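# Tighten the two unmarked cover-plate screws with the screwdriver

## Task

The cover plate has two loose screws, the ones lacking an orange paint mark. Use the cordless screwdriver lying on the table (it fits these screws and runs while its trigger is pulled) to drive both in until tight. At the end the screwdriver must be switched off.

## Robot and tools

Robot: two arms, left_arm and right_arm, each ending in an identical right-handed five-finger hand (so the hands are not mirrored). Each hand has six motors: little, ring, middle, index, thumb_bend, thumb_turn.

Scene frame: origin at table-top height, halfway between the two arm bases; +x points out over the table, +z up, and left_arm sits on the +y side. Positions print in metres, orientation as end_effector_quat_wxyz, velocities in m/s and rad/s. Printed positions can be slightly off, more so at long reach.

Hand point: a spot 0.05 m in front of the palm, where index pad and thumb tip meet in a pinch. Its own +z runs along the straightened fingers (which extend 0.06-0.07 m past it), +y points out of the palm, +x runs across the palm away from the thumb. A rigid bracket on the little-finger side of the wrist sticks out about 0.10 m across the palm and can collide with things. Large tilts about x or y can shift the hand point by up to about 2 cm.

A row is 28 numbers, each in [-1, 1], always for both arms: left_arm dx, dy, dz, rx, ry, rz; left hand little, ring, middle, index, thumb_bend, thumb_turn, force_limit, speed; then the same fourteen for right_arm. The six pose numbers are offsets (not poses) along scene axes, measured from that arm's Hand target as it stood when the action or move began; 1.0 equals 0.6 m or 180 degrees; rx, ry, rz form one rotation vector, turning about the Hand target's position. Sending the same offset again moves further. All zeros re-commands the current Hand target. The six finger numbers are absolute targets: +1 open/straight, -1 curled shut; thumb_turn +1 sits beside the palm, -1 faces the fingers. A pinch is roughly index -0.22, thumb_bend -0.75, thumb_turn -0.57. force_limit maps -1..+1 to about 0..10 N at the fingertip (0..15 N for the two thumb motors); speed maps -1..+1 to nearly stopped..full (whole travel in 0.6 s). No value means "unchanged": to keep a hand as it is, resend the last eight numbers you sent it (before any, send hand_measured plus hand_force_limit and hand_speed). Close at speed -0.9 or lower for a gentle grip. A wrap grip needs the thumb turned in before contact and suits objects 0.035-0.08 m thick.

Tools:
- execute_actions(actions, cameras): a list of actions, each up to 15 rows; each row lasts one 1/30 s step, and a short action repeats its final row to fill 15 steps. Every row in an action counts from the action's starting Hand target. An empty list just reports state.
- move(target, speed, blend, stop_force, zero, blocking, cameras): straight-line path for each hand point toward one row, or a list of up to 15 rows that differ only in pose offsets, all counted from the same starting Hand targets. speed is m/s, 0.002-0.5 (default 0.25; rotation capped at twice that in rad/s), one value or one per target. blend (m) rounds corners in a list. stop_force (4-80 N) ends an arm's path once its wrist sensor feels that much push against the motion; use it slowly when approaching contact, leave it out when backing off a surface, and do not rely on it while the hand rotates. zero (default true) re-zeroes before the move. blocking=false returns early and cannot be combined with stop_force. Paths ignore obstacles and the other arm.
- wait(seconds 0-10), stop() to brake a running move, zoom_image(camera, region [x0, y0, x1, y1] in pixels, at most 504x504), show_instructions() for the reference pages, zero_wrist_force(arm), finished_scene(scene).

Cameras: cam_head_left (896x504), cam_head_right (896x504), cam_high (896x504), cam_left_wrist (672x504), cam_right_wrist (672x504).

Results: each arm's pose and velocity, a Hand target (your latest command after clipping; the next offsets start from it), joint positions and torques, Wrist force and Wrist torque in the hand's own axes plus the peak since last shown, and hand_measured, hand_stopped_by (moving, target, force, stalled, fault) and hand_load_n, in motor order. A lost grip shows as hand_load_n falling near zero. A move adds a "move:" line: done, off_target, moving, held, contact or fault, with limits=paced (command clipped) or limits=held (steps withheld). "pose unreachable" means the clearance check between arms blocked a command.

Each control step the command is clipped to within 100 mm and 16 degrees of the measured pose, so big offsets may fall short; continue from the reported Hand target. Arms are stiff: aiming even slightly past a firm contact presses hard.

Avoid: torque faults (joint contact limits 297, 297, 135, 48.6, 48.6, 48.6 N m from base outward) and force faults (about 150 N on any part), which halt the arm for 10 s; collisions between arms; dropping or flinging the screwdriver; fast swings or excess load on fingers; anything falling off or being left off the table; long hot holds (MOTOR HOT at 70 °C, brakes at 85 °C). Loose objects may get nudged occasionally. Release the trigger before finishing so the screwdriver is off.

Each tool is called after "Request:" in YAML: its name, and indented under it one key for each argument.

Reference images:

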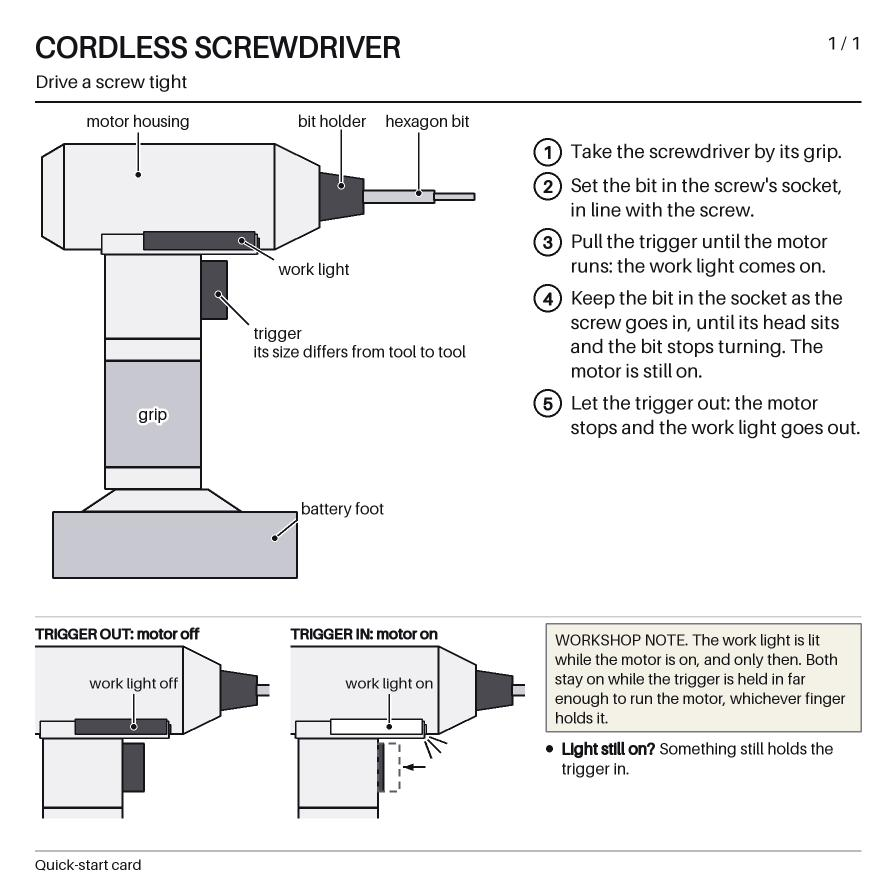

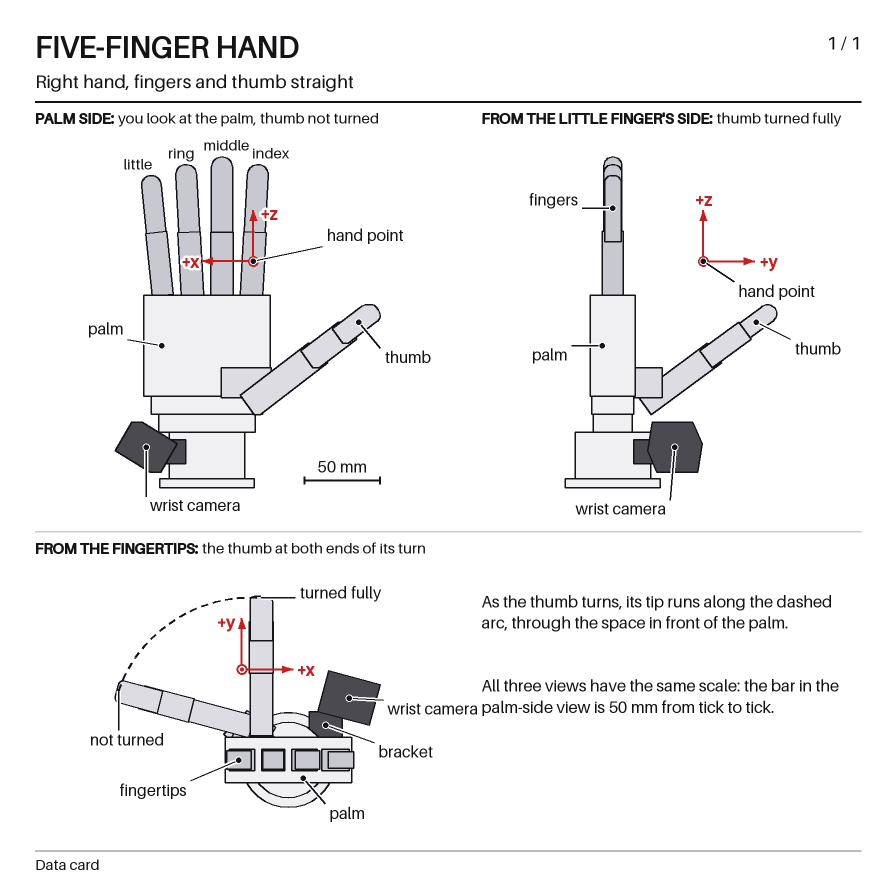

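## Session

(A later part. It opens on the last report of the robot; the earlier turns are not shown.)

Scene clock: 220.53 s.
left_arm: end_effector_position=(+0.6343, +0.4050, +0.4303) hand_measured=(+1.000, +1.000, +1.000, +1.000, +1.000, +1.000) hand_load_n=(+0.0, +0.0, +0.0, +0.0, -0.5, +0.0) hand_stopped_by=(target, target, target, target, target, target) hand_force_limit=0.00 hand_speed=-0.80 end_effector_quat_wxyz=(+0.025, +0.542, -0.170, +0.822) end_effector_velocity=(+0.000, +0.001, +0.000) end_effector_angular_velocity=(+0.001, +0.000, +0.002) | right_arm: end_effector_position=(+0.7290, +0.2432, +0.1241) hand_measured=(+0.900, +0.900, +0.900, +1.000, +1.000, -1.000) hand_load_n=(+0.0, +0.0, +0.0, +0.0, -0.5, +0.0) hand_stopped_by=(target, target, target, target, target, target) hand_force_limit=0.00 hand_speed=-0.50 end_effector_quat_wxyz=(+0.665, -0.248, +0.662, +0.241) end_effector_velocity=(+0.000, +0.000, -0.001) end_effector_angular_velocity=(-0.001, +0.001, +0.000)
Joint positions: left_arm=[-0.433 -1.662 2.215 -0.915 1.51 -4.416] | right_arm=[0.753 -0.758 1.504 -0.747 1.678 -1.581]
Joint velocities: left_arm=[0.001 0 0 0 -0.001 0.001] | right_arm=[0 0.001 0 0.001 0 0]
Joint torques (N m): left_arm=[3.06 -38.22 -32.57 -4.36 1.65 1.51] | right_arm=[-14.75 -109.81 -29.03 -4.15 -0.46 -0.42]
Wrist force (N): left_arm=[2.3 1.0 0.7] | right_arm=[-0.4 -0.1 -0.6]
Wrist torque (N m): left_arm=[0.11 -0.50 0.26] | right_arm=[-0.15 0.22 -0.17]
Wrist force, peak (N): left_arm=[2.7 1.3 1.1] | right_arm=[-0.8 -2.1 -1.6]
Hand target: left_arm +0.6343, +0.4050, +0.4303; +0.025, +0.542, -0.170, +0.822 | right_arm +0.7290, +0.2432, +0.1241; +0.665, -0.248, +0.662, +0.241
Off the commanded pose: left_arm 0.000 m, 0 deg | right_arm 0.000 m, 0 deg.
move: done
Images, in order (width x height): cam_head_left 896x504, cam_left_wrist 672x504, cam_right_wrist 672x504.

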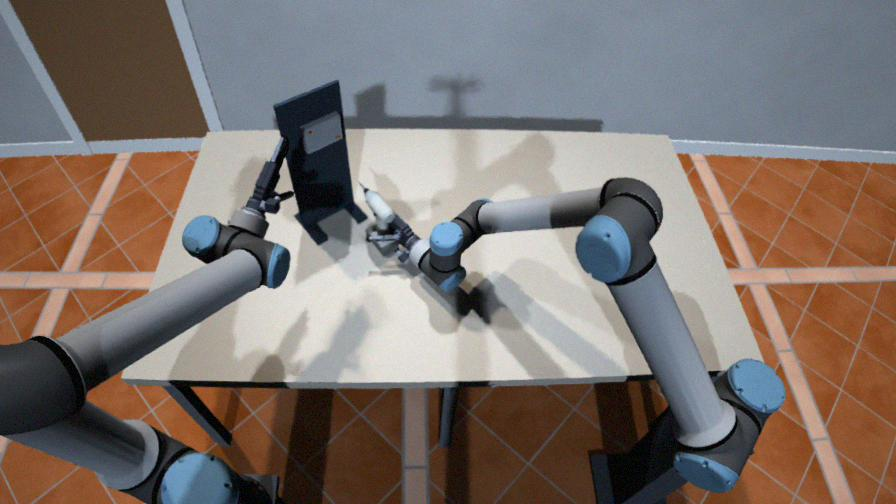

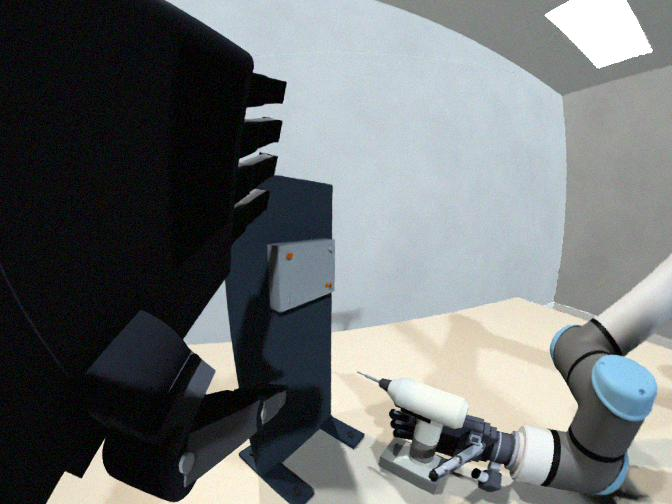

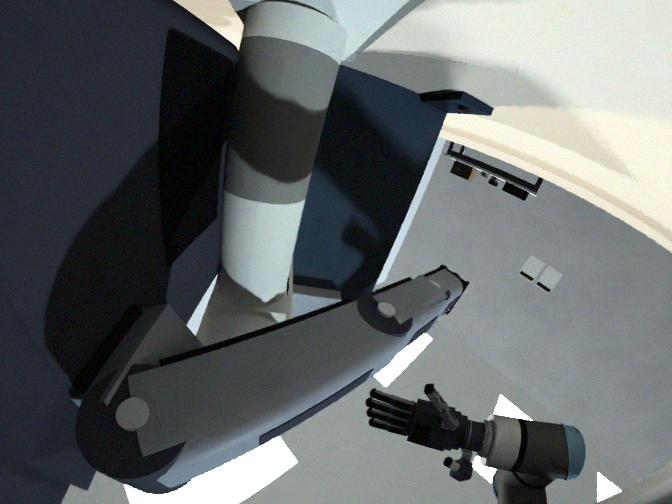

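Request:
wait:
  seconds: 0

Request:
zoom_image:
  camera: "cam_high"
  region: [390, 220, 500, 350]

Request:
zoom_image:
  camera: "cam_right_wrist"
  region: [160, 0, 480, 320]

Request:
zoom_image:
  camera: "cam_head_right"
  region: [350, 170, 450, 270]

Scene clock: 221.17 s.
left_arm: end_effector_position=(+0.6343, +0.4050, +0.4303) hand_measured=(+1.000, +1.000, +1.000, +1.000, +1.000, +1.000) hand_load_n=(+0.0, +0.0, +0.0, +0.0, -0.5, +0.0) hand_stopped_by=(target, target, target, target, target, target) hand_force_limit=0.00 hand_speed=-0.80 end_effector_quat_wxyz=(+0.025, +0.542, -0.170, +0.822) end_effector_velocity=(+0.000, +0.000, +0.000) end_effector_angular_velocity=(-0.001, +0.000, +0.000) | right_arm: end_effector_position=(+0.7290, +0.2432, +0.1241) hand_measured=(+0.900, +0.900, +0.900, +1.000, +1.000, -1.000) hand_load_n=(+0.0, +0.0, +0.0, +0.0, +0.0, +0.0) hand_stopped_by=(target, target, target, target, target, target) hand_force_limit=0.00 hand_speed=-0.50 end_effector_quat_wxyz=(+0.665, -0.248, +0.662, +0.241) end_effector_velocity=(+0.000, +0.000, +0.000) end_effector_angular_velocity=(+0.000, +0.000, +0.000)
Joint positions: left_arm=[-0.433 -1.662 2.215 -0.915 1.51 -4.416] | right_arm=[0.753 -0.758 1.504 -0.747 1.678 -1.581]
Joint velocities: left_arm=[0 0 0 0 0 -0.001] | right_arm=[0 0 0 0 0 0]
Joint torques (N m): left_arm=[3.84 -37.98 -33.55 -4.4 1.78 1.78] | right_arm=[-14.56 -108.89 -29.83 -3.77 -0.53 -0.49]
Wrist force (N): left_arm=[2.3 1.3 0.7] | right_arm=[-0.6 -0.2 -0.7]
Wrist torque (N m): left_arm=[0.17 -0.51 0.27] | right_arm=[-0.17 0.26 -0.18]
Wrist force, peak (N): left_arm=[2.6 1.5 1.0] | right_arm=[-0.8 0.0 -0.7]
Hand target: left_arm +0.6343, +0.4050, +0.4303; +0.025, +0.542, -0.170, +0.822 | right_arm +0.7290, +0.2432, +0.1241; +0.665, -0.248, +0.662, +0.241
Off the commanded pose: left_arm 0.000 m, 0 deg | right_arm 0.000 m, 0 deg.

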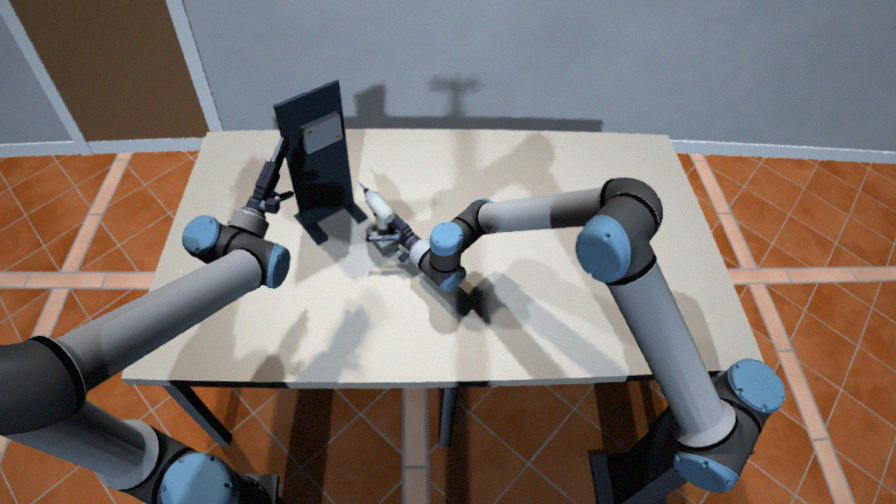

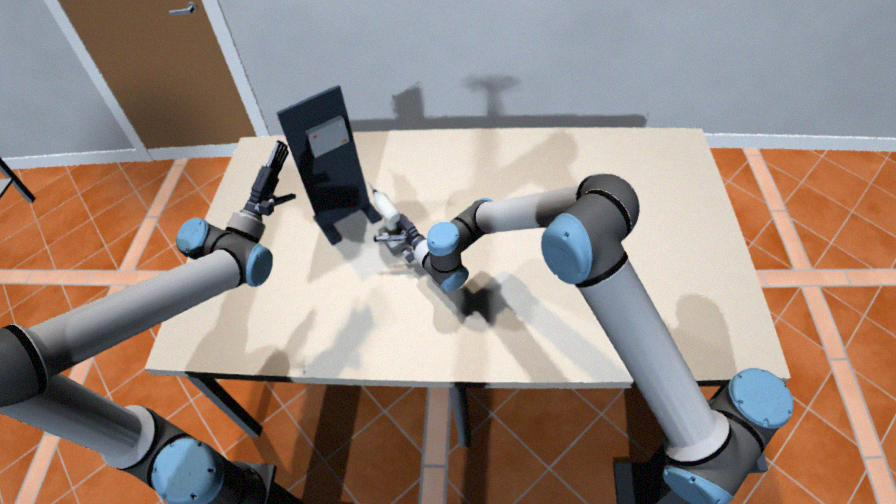

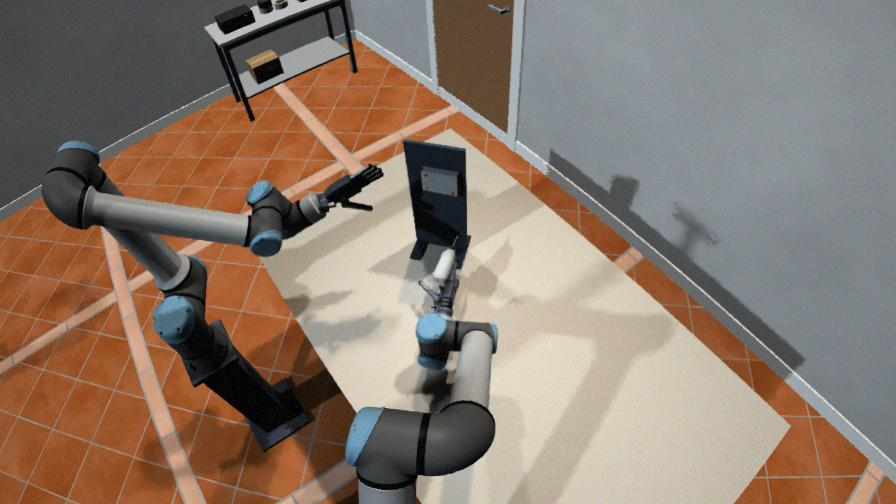

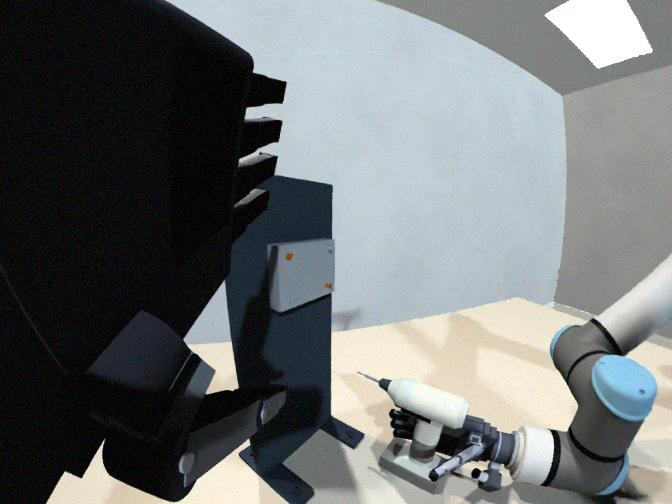

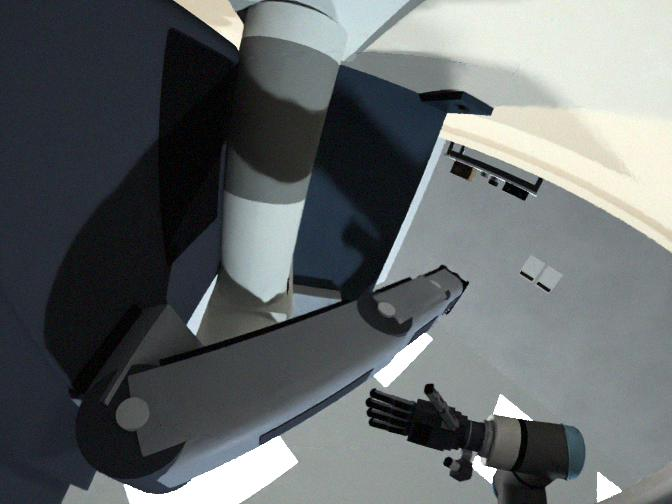

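Scaled by 3.877.

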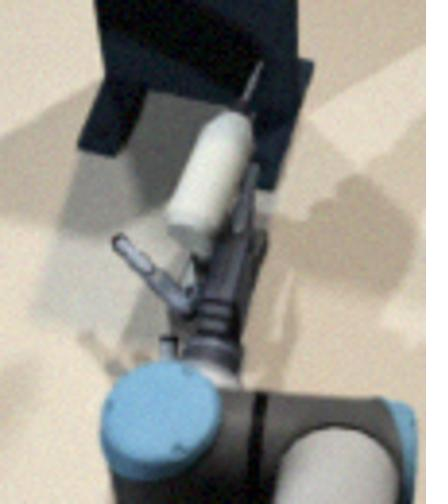

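Scaled by 1.575 from the camera's 672x504 image, which has a finer 960x720 frame.

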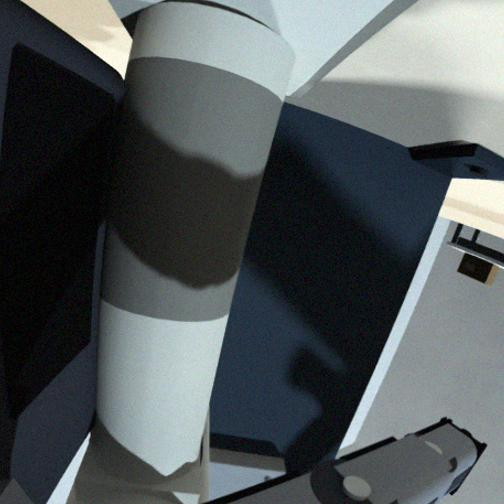

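Scaled by 5.040.

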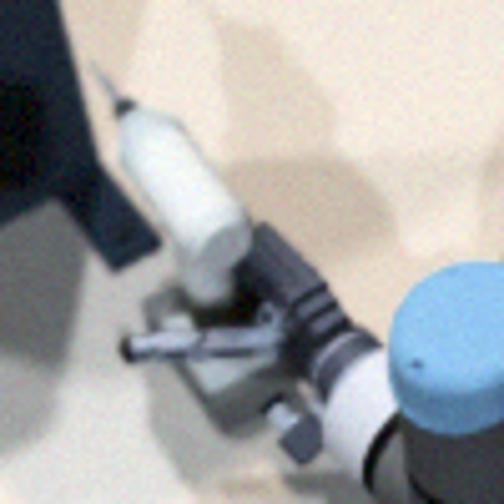

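Request:
execute_actions:
  actions:
    - [[0,0,0,0,0,0,1,1,1,1,1,1,0,-0.8,0,0,0,0,0,0,0.9,0.9,0.9,0.75,1,-1,-0.9,-0.5]]
  cameras: ["cam_left_wrist"]

Request:
zoom_image:
  camera: "cam_left_wrist"
  region: [360, 350, 500, 490]

Scene clock: 222.20 s.
left_arm: end_effector_position=(+0.6343, +0.4050, +0.4303) hand_measured=(+1.000, +1.000, +1.000, +1.000, +1.000, +1.000) hand_load_n=(+0.0, +0.0, +0.0, +0.0, +0.0, +0.0) hand_stopped_by=(target, target, target, target, target, target) hand_force_limit=0.00 hand_speed=-0.80 end_effector_quat_wxyz=(+0.025, +0.542, -0.170, +0.822) end_effector_velocity=(+0.000, +0.000, -0.001) end_effector_angular_velocity=(+0.000, +0.001, +0.000) | right_arm: end_effector_position=(+0.7290, +0.2432, +0.1241) hand_measured=(+0.900, +0.900, +0.900, +0.750, +1.000, -1.000) hand_load_n=(+0.0, +0.0, +0.0, +0.0, +0.0, +0.0) hand_stopped_by=(target, target, target, target, target, target) hand_force_limit=-0.90 hand_speed=-0.50 end_effector_quat_wxyz=(+0.665, -0.248, +0.662, +0.241) end_effector_velocity=(+0.000, +0.000, +0.001) end_effector_angular_velocity=(+0.001, -0.001, +0.000)
Joint positions: left_arm=[-0.433 -1.662 2.215 -0.915 1.51 -4.416] | right_arm=[0.753 -0.758 1.504 -0.747 1.678 -1.581]
Joint velocities: left_arm=[0 0.001 0 0 0 0] | right_arm=[0 0 0 0 0 0]
Joint torques (N m): left_arm=[3.05 -40.32 -32.13 -4.11 1.41 1.5] | right_arm=[-11.85 -109.3 -32.59 -2.86 -0.49 -0.78]
Wrist force (N): left_arm=[2.1 0.9 0.7] | right_arm=[-0.7 -1.3 -0.6]
Wrist torque (N m): left_arm=[0.10 -0.48 0.25] | right_arm=[-0.23 0.24 -0.19]
Wrist force, peak (N): left_arm=[2.4 1.4 0.7] | right_arm=[-0.8 -1.6 -0.1]
Hand target: left_arm +0.6343, +0.4050, +0.4303; +0.025, +0.542, -0.170, +0.822 | right_arm +0.7290, +0.2432, +0.1241; +0.665, -0.248, +0.662, +0.241
Off the commanded pose: left_arm 0.000 m, 0 deg | right_arm 0.000 m, 0 deg.
Images, in order (width x height): cam_left_wrist 672x504.

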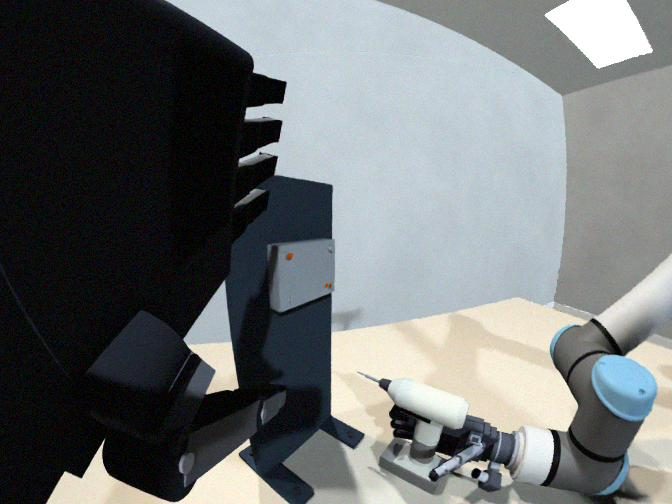

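Scaled by 3.600 from the camera's 672x504 image, which has a finer 960x720 frame.

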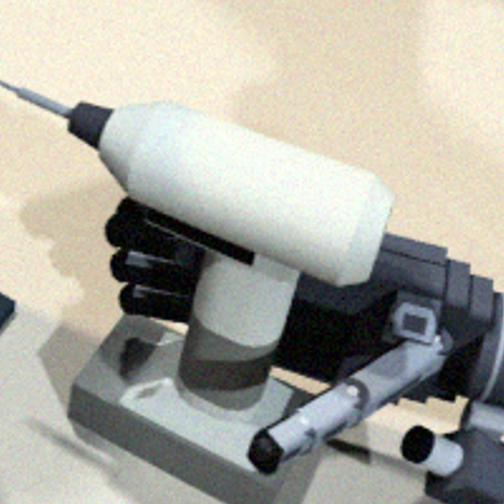

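Request:
move:
  target: [0,0,0,0,0,0,1,1,1,1,1,1,0,-0.8,0,0,0.0083,0,0,0,0.9,0.9,0.9,0.75,1,-1,-0.9,-0.5]
  speed: 0.03
  cameras: []

Request:
move:
  target: [0,0,0,0,0,0,1,1,1,1,1,1,0,-0.8,0,0,0,0,0,0,0.9,0.9,0.9,0.75,-1,-1,-0.6,-0.8]
  speed: 0.03
  cameras: ["cam_right_wrist","cam_left_wrist"]

Scene clock: 223.50 s.
left_arm: end_effector_position=(+0.6343, +0.4050, +0.4303) hand_measured=(+1.000, +1.000, +1.000, +1.000, +1.000, +1.000) hand_load_n=(+0.0, +0.0, +0.0, +0.0, +0.0, +0.0) hand_stopped_by=(target, target, target, target, target, target) hand_force_limit=0.00 hand_speed=-0.80 end_effector_quat_wxyz=(+0.025, +0.542, -0.170, +0.822) end_effector_velocity=(+0.000, -0.001, +0.000) end_effector_angular_velocity=(-0.001, +0.000, -0.001) | right_arm: end_effector_position=(+0.7290, +0.2432, +0.1292) hand_measured=(+0.900, +0.900, +0.900, +0.750, +1.000, -1.000) hand_load_n=(+0.0, +0.0, +0.0, +0.0, +0.0, -0.5) hand_stopped_by=(target, target, target, target, target, target) hand_force_limit=-0.90 hand_speed=-0.50 end_effector_quat_wxyz=(+0.665, -0.248, +0.662, +0.241) end_effector_velocity=(+0.000, +0.000, -0.001) end_effector_angular_velocity=(-0.001, +0.001, +0.000)
Joint positions: left_arm=[-0.433 -1.662 2.215 -0.915 1.51 -4.416] | right_arm=[0.753 -0.763 1.504 -0.741 1.678 -1.581]
Joint velocities: left_arm=[-0.001 0 0 0 0 -0.001] | right_arm=[0 0 0 0.001 0 0]
Joint torques (N m): left_arm=[3.44 -35.56 -31.25 -3.57 1.55 2.01] | right_arm=[-4.84 -96.23 -38.25 -2.01 -0.62 -0.54]
Wrist force (N): left_arm=[2.4 1.1 0.7] | right_arm=[-0.2 -1.0 -0.6]
Wrist torque (N m): left_arm=[0.14 -0.52 0.27] | right_arm=[-0.18 0.24 -0.16]
Wrist force, peak (N): left_arm=[2.7 1.3 0.9] | right_arm=[-1.0 -0.8 -0.7]
Hand target: left_arm +0.6343, +0.4050, +0.4303; +0.025, +0.542, -0.170, +0.822 | right_arm +0.7290, +0.2432, +0.1291; +0.665, -0.248, +0.662, +0.241
Off the commanded pose: left_arm 0.000 m, 0 deg | right_arm 0.000 m, 0 deg.
move: done
No camera images: "cameras" was empty.

Scene clock: 229.00 s.
left_arm: end_effector_position=(+0.6343, +0.4050, +0.4303) hand_measured=(+1.000, +1.000, +1.000, +1.000, +1.000, +1.000) hand_load_n=(+0.5, +0.0, +0.0, +0.0, +0.0, +0.0) hand_stopped_by=(target, target, target, target, target, target) hand_force_limit=0.00 hand_speed=-0.80 end_effector_quat_wxyz=(+0.025, +0.542, -0.170, +0.822) end_effector_velocity=(+0.000, -0.001, +0.000) end_effector_angular_velocity=(+0.001, -0.001, -0.002) | right_arm: end_effector_position=(+0.7290, +0.2432, +0.1291) hand_measured=(+0.900, +0.900, +0.900, +0.750, -0.136, -1.000) hand_load_n=(+0.0, +0.0, +0.0, +0.0, +0.0, +0.0) hand_stopped_by=(target, target, target, target, moving, target) hand_force_limit=-0.60 hand_speed=-0.80 end_effector_quat_wxyz=(+0.665, -0.248, +0.662, +0.241) end_effector_velocity=(+0.000, +0.000, -0.001) end_effector_angular_velocity=(-0.001, +0.001, +0.000)
Joint positions: left_arm=[-0.433 -1.662 2.215 -0.915 1.51 -4.416] | right_arm=[0.753 -0.763 1.504 -0.741 1.678 -1.581]
Joint velocities: left_arm=[-0.002 -0.001 0 0 0 0.002] | right_arm=[0 0.001 0 0.001 0 0]
Joint torques (N m): left_arm=[2.36 -39.69 -32.42 -3.62 1.64 1.7] | right_arm=[13.39 -91.74 -29.78 -0.87 -0.47 -0.45]
Wrist force (N): left_arm=[2.3 0.9 0.4] | right_arm=[-0.7 -1.1 -0.7]
Wrist torque (N m): left_arm=[0.13 -0.49 0.26] | right_arm=[-0.18 0.23 -0.18]
Wrist force, peak (N): left_arm=[2.8 1.3 0.8] | right_arm=[-0.9 -1.5 -1.0]
Hand target: left_arm +0.6343, +0.4050, +0.4303; +0.025, +0.542, -0.170, +0.822 | right_arm +0.7290, +0.2432, +0.1291; +0.665, -0.248, +0.662, +0.241
Off the commanded pose: left_arm 0.000 m, 0 deg | right_arm 0.000 m, 0 deg.
move: moving (right_arm; no rest 5 s after the path's end)
Images, in order (width x height): cam_left_wrist 672x504, cam_right_wrist 672x504.

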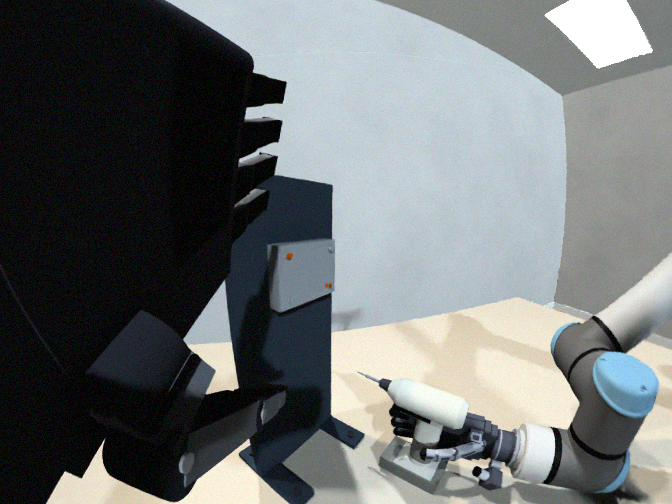

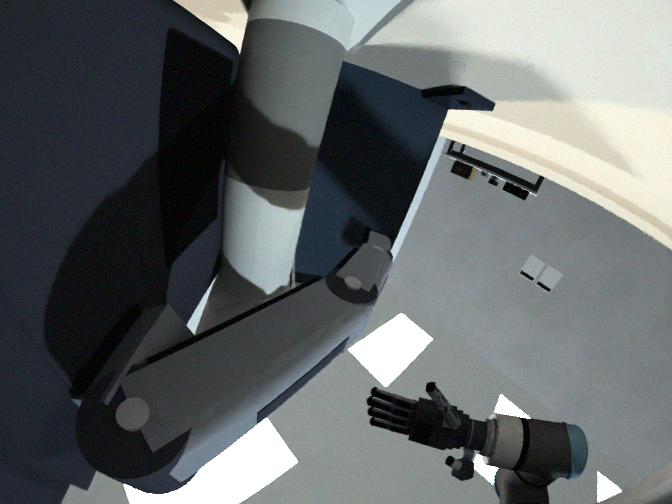

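Request:
execute_actions:
  actions:
    - [[0,0,0,0,0,0,1,1,1,1,1,1,0,-0.8,0,0,0,0,0,0,-1,-1,-1,0.75,-1,-1,-0.6,-0.75]]
  cameras: []

Request:
wait:
  seconds: 5
  cameras: ["cam_right_wrist","cam_left_wrist"]

Request:
zoom_image:
  camera: "cam_left_wrist"
  region: [360, 350, 500, 490]

Scene clock: 232.63 s.
left_arm: end_effector_position=(+0.6343, +0.4050, +0.4303) hand_measured=(+1.000, +1.000, +1.000, +1.000, +1.000, +1.000) hand_load_n=(+0.0, +0.0, +0.0, +0.0, +0.0, +0.0) hand_stopped_by=(target, target, target, target, target, target) hand_force_limit=0.00 hand_speed=-0.80 end_effector_quat_wxyz=(+0.025, +0.542, -0.170, +0.822) end_effector_velocity=(+0.000, -0.001, +0.000) end_effector_angular_velocity=(+0.001, +0.000, -0.001) | right_arm: end_effector_position=(+0.7290, +0.2432, +0.1291) hand_measured=(-0.516, -0.516, -0.222, +0.750, -0.816, -1.000) hand_load_n=(+0.0, +1.0, +3.0, +0.0, +1.0, +0.0) hand_stopped_by=(moving, moving, force, target, force, target) hand_force_limit=-0.60 hand_speed=-0.75 end_effector_quat_wxyz=(+0.665, -0.248, +0.662, +0.241) end_effector_velocity=(+0.000, +0.000, -0.002) end_effector_angular_velocity=(-0.002, +0.001, +0.000)
Joint positions: left_arm=[-0.433 -1.662 2.215 -0.915 1.51 -4.416] | right_arm=[0.753 -0.763 1.504 -0.741 1.678 -1.581]
Joint velocities: left_arm=[-0.001 0 0 0 0.001 0.001] | right_arm=[0 0.002 0 0 0 0]
Joint torques (N m): left_arm=[1.97 -41.36 -29.36 -3.96 1.81 2.34] | right_arm=[13.27 -91.47 -30.94 -0.44 -0.38 -0.51]
Wrist force (N): left_arm=[2.3 1.1 0.5] | right_arm=[-0.2 0.0 0.9]
Wrist torque (N m): left_arm=[0.16 -0.50 0.27] | right_arm=[-0.21 0.18 -0.17]
Wrist force, peak (N): left_arm=[2.7 1.2 0.8] | right_arm=[-1.3 -1.7 0.6]
Hand target: left_arm +0.6343, +0.4050, +0.4303; +0.025, +0.542, -0.170, +0.822 | right_arm +0.7290, +0.2432, +0.1291; +0.665, -0.248, +0.662, +0.241
Off the commanded pose: left_arm 0.000 m, 0 deg | right_arm 0.000 m, 0 deg.
not at rest: the robot was still moving 3 seconds after this call's last action.
No camera images: "cameras" was empty.

Scene clock: 237.63 s.
left_arm: end_effector_position=(+0.6343, +0.4050, +0.4303) hand_measured=(+1.000, +1.000, +1.000, +1.000, +1.000, +1.000) hand_load_n=(+0.0, +0.0, +0.0, +0.0, +0.0, +0.0) hand_stopped_by=(target, target, target, target, target, target) hand_force_limit=0.00 hand_speed=-0.80 end_effector_quat_wxyz=(+0.025, +0.542, -0.170, +0.822) end_effector_velocity=(+0.000, +0.001, +0.000) end_effector_angular_velocity=(+0.001, +0.000, +0.001) | right_arm: end_effector_position=(+0.7290, +0.2432, +0.1291) hand_measured=(-0.680, -0.668, -0.222, +0.750, -0.816, -1.000) hand_load_n=(+4.0, +1.0, +2.5, +0.0, +1.5, +0.0) hand_stopped_by=(force, force, force, target, force, target) hand_force_limit=-0.60 hand_speed=-0.75 end_effector_quat_wxyz=(+0.665, -0.248, +0.662, +0.241) end_effector_velocity=(+0.000, +0.000, -0.001) end_effector_angular_velocity=(+0.000, +0.000, +0.001)
Joint positions: left_arm=[-0.433 -1.662 2.215 -0.915 1.51 -4.416] | right_arm=[0.753 -0.763 1.504 -0.741 1.678 -1.581]
Joint velocities: left_arm=[0.001 0 0 0 0 0.001] | right_arm=[0 0.001 0 -0.001 -0.001 0]
Joint torques (N m): left_arm=[3.05 -38.59 -31.17 -3.38 1.42 2.18] | right_arm=[10.37 -94.07 -32.83 -0.6 -0.41 -0.27]
Wrist force (N): left_arm=[2.3 0.7 0.6] | right_arm=[-1.6 0.3 -0.4]
Wrist torque (N m): left_arm=[0.09 -0.50 0.25] | right_arm=[-0.19 0.05 0.09]
Wrist force, peak (N): left_arm=[3.1 1.1 0.9] | right_arm=[-1.9 0.3 -0.5]
Hand target: left_arm +0.6343, +0.4050, +0.4303; +0.025, +0.542, -0.170, +0.822 | right_arm +0.7290, +0.2432, +0.1291; +0.665, -0.248, +0.662, +0.241
Off the commanded pose: left_arm 0.000 m, 0 deg | right_arm 0.000 m, 0 deg.
wait: 5.00 s; at rest by 0.53 s
Images, in order (width x height): cam_left_wrist 672x504, cam_right_wrist 672x504.

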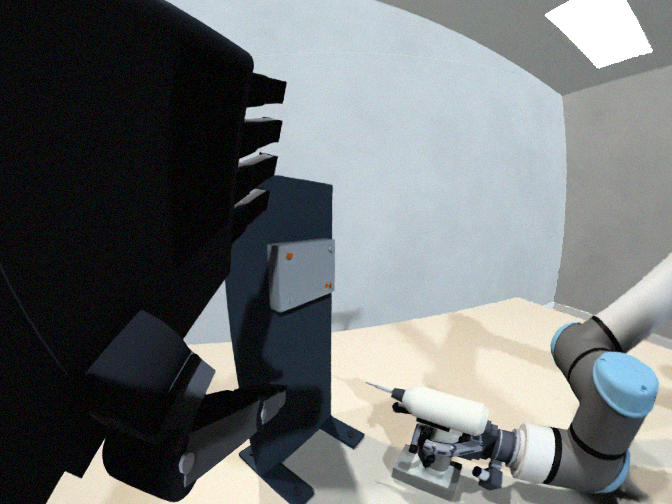

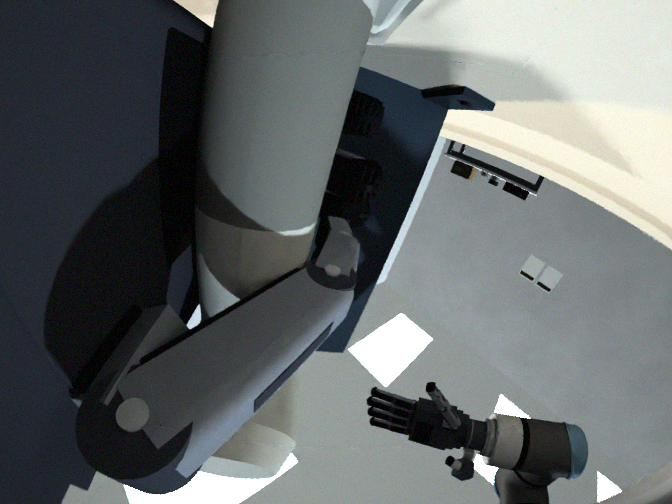

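Scaled by 3.600 from the camera's 672x504 image, which has a finer 960x720 frame.

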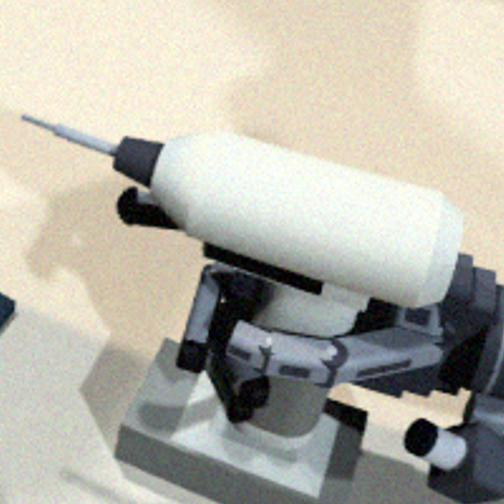

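Request:
zoom_image:
  camera: "cam_left_wrist"
  region: [385, 385, 465, 465]

Request:
zoom_image:
  camera: "cam_right_wrist"
  region: [160, 0, 480, 320]

Scaled by 6.300 from the camera's 672x504 image, which has a finer 960x720 frame.

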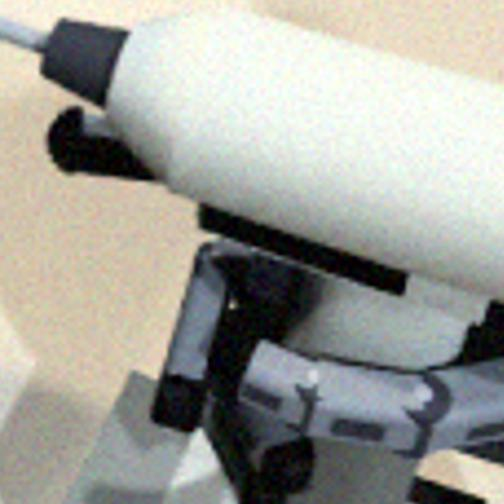

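Scaled by 1.575 from the camera's 672x504 image, which has a finer 960x720 frame.

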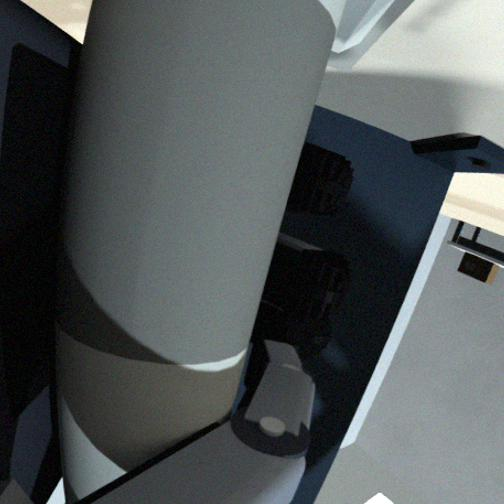

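Request:
move:
  target: [0,0,0,0,0,0,1,1,1,1,1,1,0,-0.8,0,0,0,0,0,0,0.3,0.3,0.5,0.9,-0.3,-1,-0.6,-0.3]
  speed: 0.03
  cameras: ["cam_left_wrist"]

Request:
zoom_image:
  camera: "cam_left_wrist"
  region: [360, 350, 500, 490]

Scene clock: 239.47 s.
left_arm: end_effector_position=(+0.6343, +0.4050, +0.4303) hand_measured=(+1.000, +1.000, +1.000, +1.000, +1.000, +1.000) hand_load_n=(+0.0, +0.0, +0.0, +0.0, +0.0, +0.0) hand_stopped_by=(target, target, target, target, target, target) hand_force_limit=0.00 hand_speed=-0.80 end_effector_quat_wxyz=(+0.025, +0.542, -0.170, +0.822) end_effector_velocity=(+0.000, -0.001, +0.000) end_effector_angular_velocity=(+0.001, -0.001, -0.001) | right_arm: end_effector_position=(+0.7290, +0.2432, +0.1291) hand_measured=(+0.300, +0.300, +0.500, +0.900, -0.300, -1.000) hand_load_n=(+0.0, +0.5, +0.0, +0.0, +0.0, +0.0) hand_stopped_by=(target, target, target, target, target, target) hand_force_limit=-0.60 hand_speed=-0.30 end_effector_quat_wxyz=(+0.665, -0.248, +0.662, +0.241) end_effector_velocity=(+0.000, +0.000, +0.000) end_effector_angular_velocity=(+0.000, +0.000, +0.001)
Joint positions: left_arm=[-0.433 -1.662 2.215 -0.915 1.51 -4.416] | right_arm=[0.753 -0.763 1.504 -0.741 1.678 -1.581]
Joint velocities: left_arm=[0 0 0 0 0.001 0.001] | right_arm=[0 0.001 0 0 -0.001 0]
Joint torques (N m): left_arm=[2.27 -35.38 -29.09 -3.4 1.74 2.38] | right_arm=[9.83 -94.7 -33.79 -0.74 -0.41 -0.39]
Wrist force (N): left_arm=[2.3 1.2 0.8] | right_arm=[-0.4 -1.4 -0.7]
Wrist torque (N m): left_arm=[0.15 -0.51 0.26] | right_arm=[-0.20 0.21 -0.17]
Wrist force, peak (N): left_arm=[2.7 1.1 0.4] | right_arm=[-0.7 -1.0 -1.6]
Hand target: left_arm +0.6343, +0.4050, +0.4303; +0.025, +0.542, -0.170, +0.822 | right_arm +0.7290, +0.2432, +0.1291; +0.665, -0.248, +0.662, +0.241
Off the commanded pose: left_arm 0.000 m, 0 deg | right_arm 0.000 m, 0 deg.
move: done
Images, in order (width x height): cam_left_wrist 672x504.

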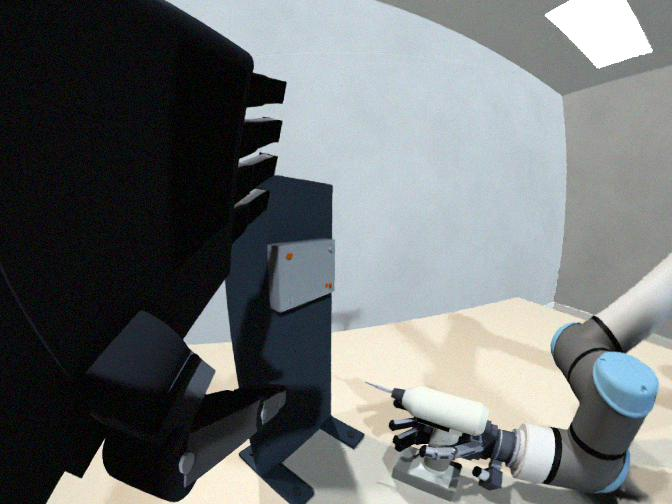

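Scaled by 3.600 from the camera's 672x504 image, which has a finer 960x720 frame.

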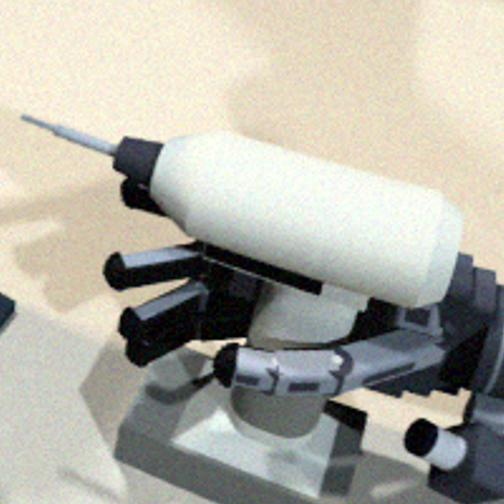

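Request:
move:
  target: [0,0,0,0,0,0,1,1,1,1,1,1,0,-0.8,0,0,-0.0233,0,0,0,0.3,0.3,0.5,0.9,-0.3,-1,-0.6,-0.3]
  speed: 0.03
  stop_force: 5
  cameras: ["cam_left_wrist","cam_right_wrist"]

Request:
zoom_image:
  camera: "cam_left_wrist"
  region: [360, 350, 500, 490]

Scene clock: 241.17 s.
left_arm: end_effector_position=(+0.6343, +0.4050, +0.4303) hand_measured=(+1.000, +1.000, +1.000, +1.000, +1.000, +1.000) hand_load_n=(+0.0, +0.0, +0.0, +0.0, +0.0, +0.0) hand_stopped_by=(target, target, target, target, target, target) hand_force_limit=0.00 hand_speed=-0.80 end_effector_quat_wxyz=(+0.025, +0.542, -0.170, +0.822) end_effector_velocity=(+0.000, +0.001, +0.000) end_effector_angular_velocity=(+0.000, +0.000, +0.001) | right_arm: end_effector_position=(+0.7290, +0.2432, +0.1151) hand_measured=(+0.300, +0.300, +0.500, +0.900, -0.300, -1.000) hand_load_n=(+0.0, +0.0, +0.0, +0.0, +0.0, +0.0) hand_stopped_by=(target, target, target, target, target, target) hand_force_limit=-0.60 hand_speed=-0.30 end_effector_quat_wxyz=(+0.665, -0.248, +0.662, +0.241) end_effector_velocity=(+0.000, +0.000, +0.001) end_effector_angular_velocity=(+0.002, -0.001, +0.000)
Joint positions: left_arm=[-0.433 -1.662 2.215 -0.915 1.51 -4.416] | right_arm=[0.753 -0.747 1.505 -0.758 1.678 -1.581]
Joint velocities: left_arm=[0.001 0 0 0.001 -0.001 0] | right_arm=[0 -0.001 0 -0.001 0 0]
Joint torques (N m): left_arm=[2.98 -38.17 -28.83 -2.93 1.43 2.26] | right_arm=[14.65 -110.29 -37.42 -0.49 1.22 -0.38]
Wrist force (N): left_arm=[2.5 1.0 1.0] | right_arm=[0.0 -1.0 -1.0]
Wrist torque (N m): left_arm=[0.11 -0.54 0.27] | right_arm=[-0.12 0.20 -0.13]
Wrist force, peak (N): left_arm=[2.8 1.2 0.7] | right_arm=[-0.8 -1.8 -0.4]
Hand target: left_arm +0.6343, +0.4050, +0.4303; +0.025, +0.542, -0.170, +0.822 | right_arm +0.7290, +0.2432, +0.1151; +0.665, -0.248, +0.662, +0.241
Off the commanded pose: left_arm 0.000 m, 0 deg | right_arm 0.000 m, 0 deg.
move: done
Images, in order (width x height): cam_left_wrist 672x504, cam_right_wrist 672x504.

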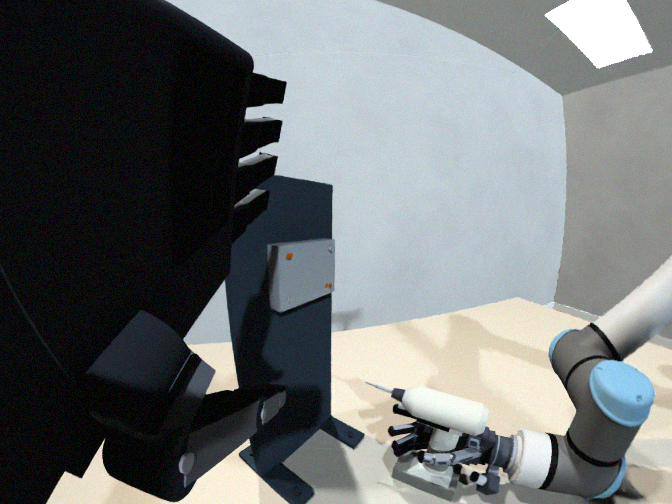

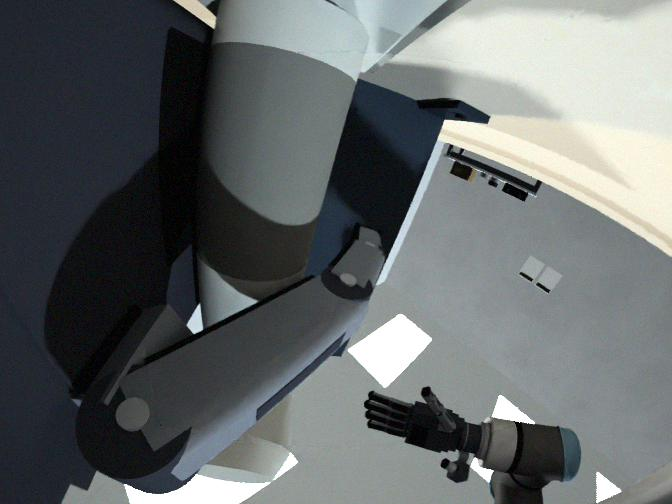

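Scaled by 3.600 from the camera's 672x504 image, which has a finer 960x720 frame.

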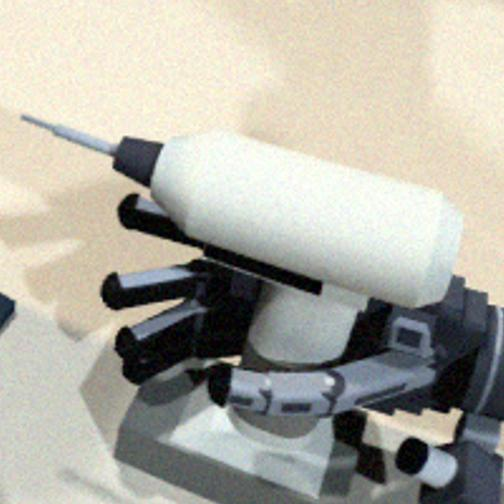

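Request:
execute_actions:
  actions:
    - [[0,0,0,0,0,0,1,1,1,1,1,1,0,-0.8,0,0,0,0,0,0,-1,-1,-1,0.9,-1,-1,-0.6,-0.75]]
  cameras: []

Request:
wait:
  seconds: 3
  cameras: ["cam_right_wrist","cam_left_wrist","cam_head_left"]

Request:
zoom_image:
  camera: "cam_left_wrist"
  region: [380, 370, 480, 470]

Scene clock: 244.03 s.
left_arm: end_effector_position=(+0.6343, +0.4050, +0.4303) hand_measured=(+1.000, +1.000, +1.000, +1.000, +1.000, +1.000) hand_load_n=(+0.0, +0.0, +0.0, +0.0, +0.0, +0.0) hand_stopped_by=(target, target, target, target, target, target) hand_force_limit=0.00 hand_speed=-0.80 end_effector_quat_wxyz=(+0.025, +0.542, -0.170, +0.822) end_effector_velocity=(+0.000, +0.001, +0.000) end_effector_angular_velocity=(+0.000, +0.000, +0.001) | right_arm: end_effector_position=(+0.7290, +0.2432, +0.1151) hand_measured=(-0.698, -0.684, -0.232, +0.900, -0.768, -1.000) hand_load_n=(+4.0, +1.0, +5.0, +0.0, +3.5, +0.5) hand_stopped_by=(force, force, force, target, force, target) hand_force_limit=-0.60 hand_speed=-0.75 end_effector_quat_wxyz=(+0.665, -0.248, +0.662, +0.241) end_effector_velocity=(+0.000, +0.000, +0.000) end_effector_angular_velocity=(-0.001, +0.001, +0.000)
Joint positions: left_arm=[-0.433 -1.662 2.215 -0.915 1.51 -4.416] | right_arm=[0.753 -0.748 1.505 -0.758 1.678 -1.581]
Joint velocities: left_arm=[0.001 0 0 0 0 0] | right_arm=[0 0 0 0.001 0 0]
Joint torques (N m): left_arm=[3.52 -38.38 -29.1 -2.24 1.1 2.14] | right_arm=[13.27 -109.52 -35.03 -3.1 1.36 -0.18]
Wrist force (N): left_arm=[2.4 1.0 0.7] | right_arm=[-0.5 0.6 -0.4]
Wrist torque (N m): left_arm=[0.12 -0.51 0.26] | right_arm=[-0.14 -0.01 0.10]
Wrist force, peak (N): left_arm=[2.7 1.4 0.8] | right_arm=[-0.4 -1.9 -0.7]
Hand target: left_arm +0.6343, +0.4050, +0.4303; +0.025, +0.542, -0.170, +0.822 | right_arm +0.7290, +0.2432, +0.1151; +0.665, -0.248, +0.662, +0.241
Off the commanded pose: left_arm 0.000 m, 0 deg | right_arm 0.000 m, 0 deg.
No camera images: "cameras" was empty.

Scene clock: 247.03 s.
left_arm: end_effector_position=(+0.6343, +0.4050, +0.4303) hand_measured=(+1.000, +1.000, +1.000, +1.000, +1.000, +1.000) hand_load_n=(+0.0, +0.0, +0.0, +0.0, +0.0, +0.0) hand_stopped_by=(target, target, target, target, target, target) hand_force_limit=0.00 hand_speed=-0.80 end_effector_quat_wxyz=(+0.025, +0.542, -0.170, +0.822) end_effector_velocity=(+0.000, +0.001, +0.000) end_effector_angular_velocity=(+0.000, -0.001, +0.002) | right_arm: end_effector_position=(+0.7290, +0.2432, +0.1151) hand_measured=(-0.698, -0.684, -0.232, +0.900, -0.768, -1.000) hand_load_n=(+3.5, +1.0, +5.5, +0.0, +3.5, +0.0) hand_stopped_by=(force, force, force, target, force, target) hand_force_limit=-0.60 hand_speed=-0.75 end_effector_quat_wxyz=(+0.665, -0.248, +0.662, +0.241) end_effector_velocity=(+0.000, +0.000, +0.000) end_effector_angular_velocity=(+0.000, +0.000, +0.000)
Joint positions: left_arm=[-0.433 -1.662 2.215 -0.915 1.51 -4.416] | right_arm=[0.753 -0.748 1.505 -0.758 1.678 -1.581]
Joint velocities: left_arm=[0.001 0 0 -0.001 -0.001 0.001] | right_arm=[0 0 0 0 0 0]
Joint torques (N m): left_arm=[2.71 -40.32 -28.34 -2.97 1.22 2.18] | right_arm=[3.98 -101.41 -31.4 -4.19 1.27 -0.34]
Wrist force (N): left_arm=[2.3 1.2 0.7] | right_arm=[-0.1 0.3 -0.4]
Wrist torque (N m): left_arm=[0.16 -0.51 0.27] | right_arm=[-0.19 -0.04 0.11]
Wrist force, peak (N): left_arm=[2.7 1.2 0.7] | right_arm=[-0.4 0.8 -0.7]
Hand target: left_arm +0.6343, +0.4050, +0.4303; +0.025, +0.542, -0.170, +0.822 | right_arm +0.7290, +0.2432, +0.1151; +0.665, -0.248, +0.662, +0.241
Off the commanded pose: left_arm 0.000 m, 0 deg | right_arm 0.000 m, 0 deg.
wait: 3.00 s; at rest by 0.17 s
Images, in order (width x height): cam_head_left 896x504, cam_left_wrist 672x504, cam_right_wrist 672x504.

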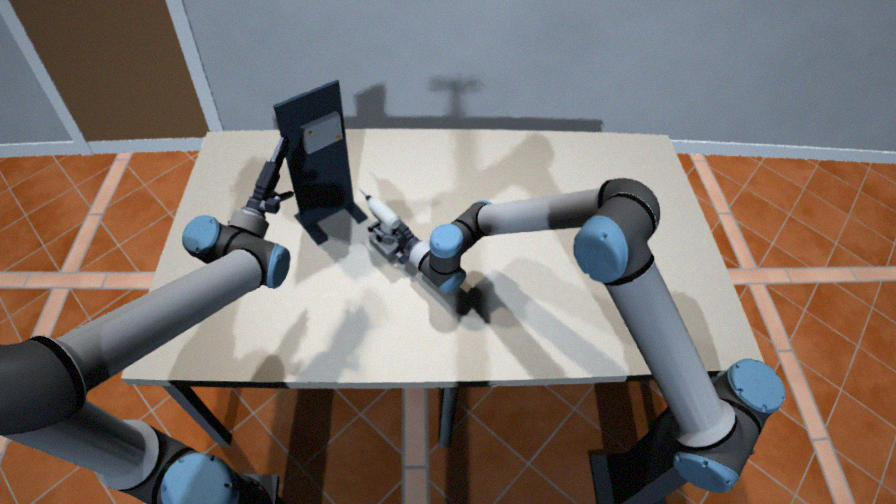

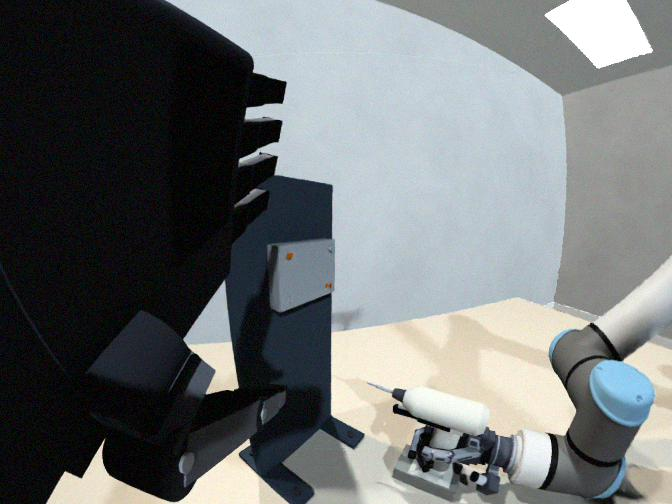

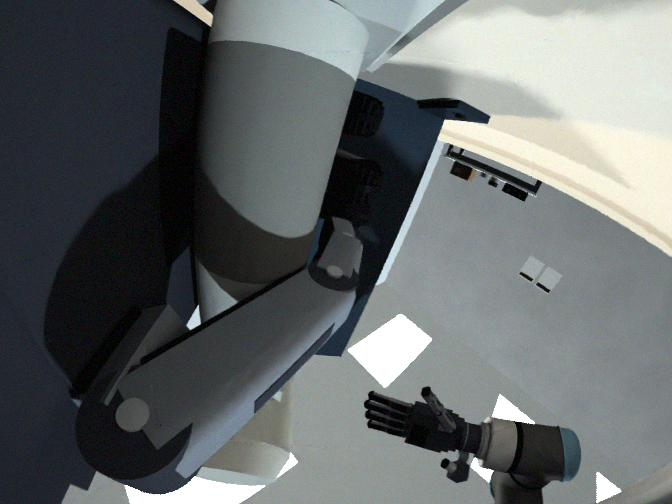

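Scaled by 5.040 from the camera's 672x504 image, which has a finer 960x720 frame.

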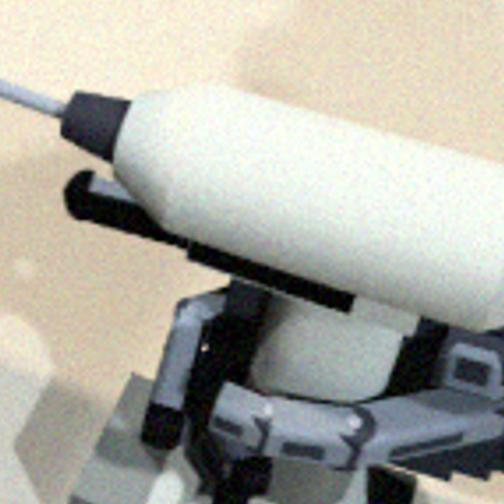

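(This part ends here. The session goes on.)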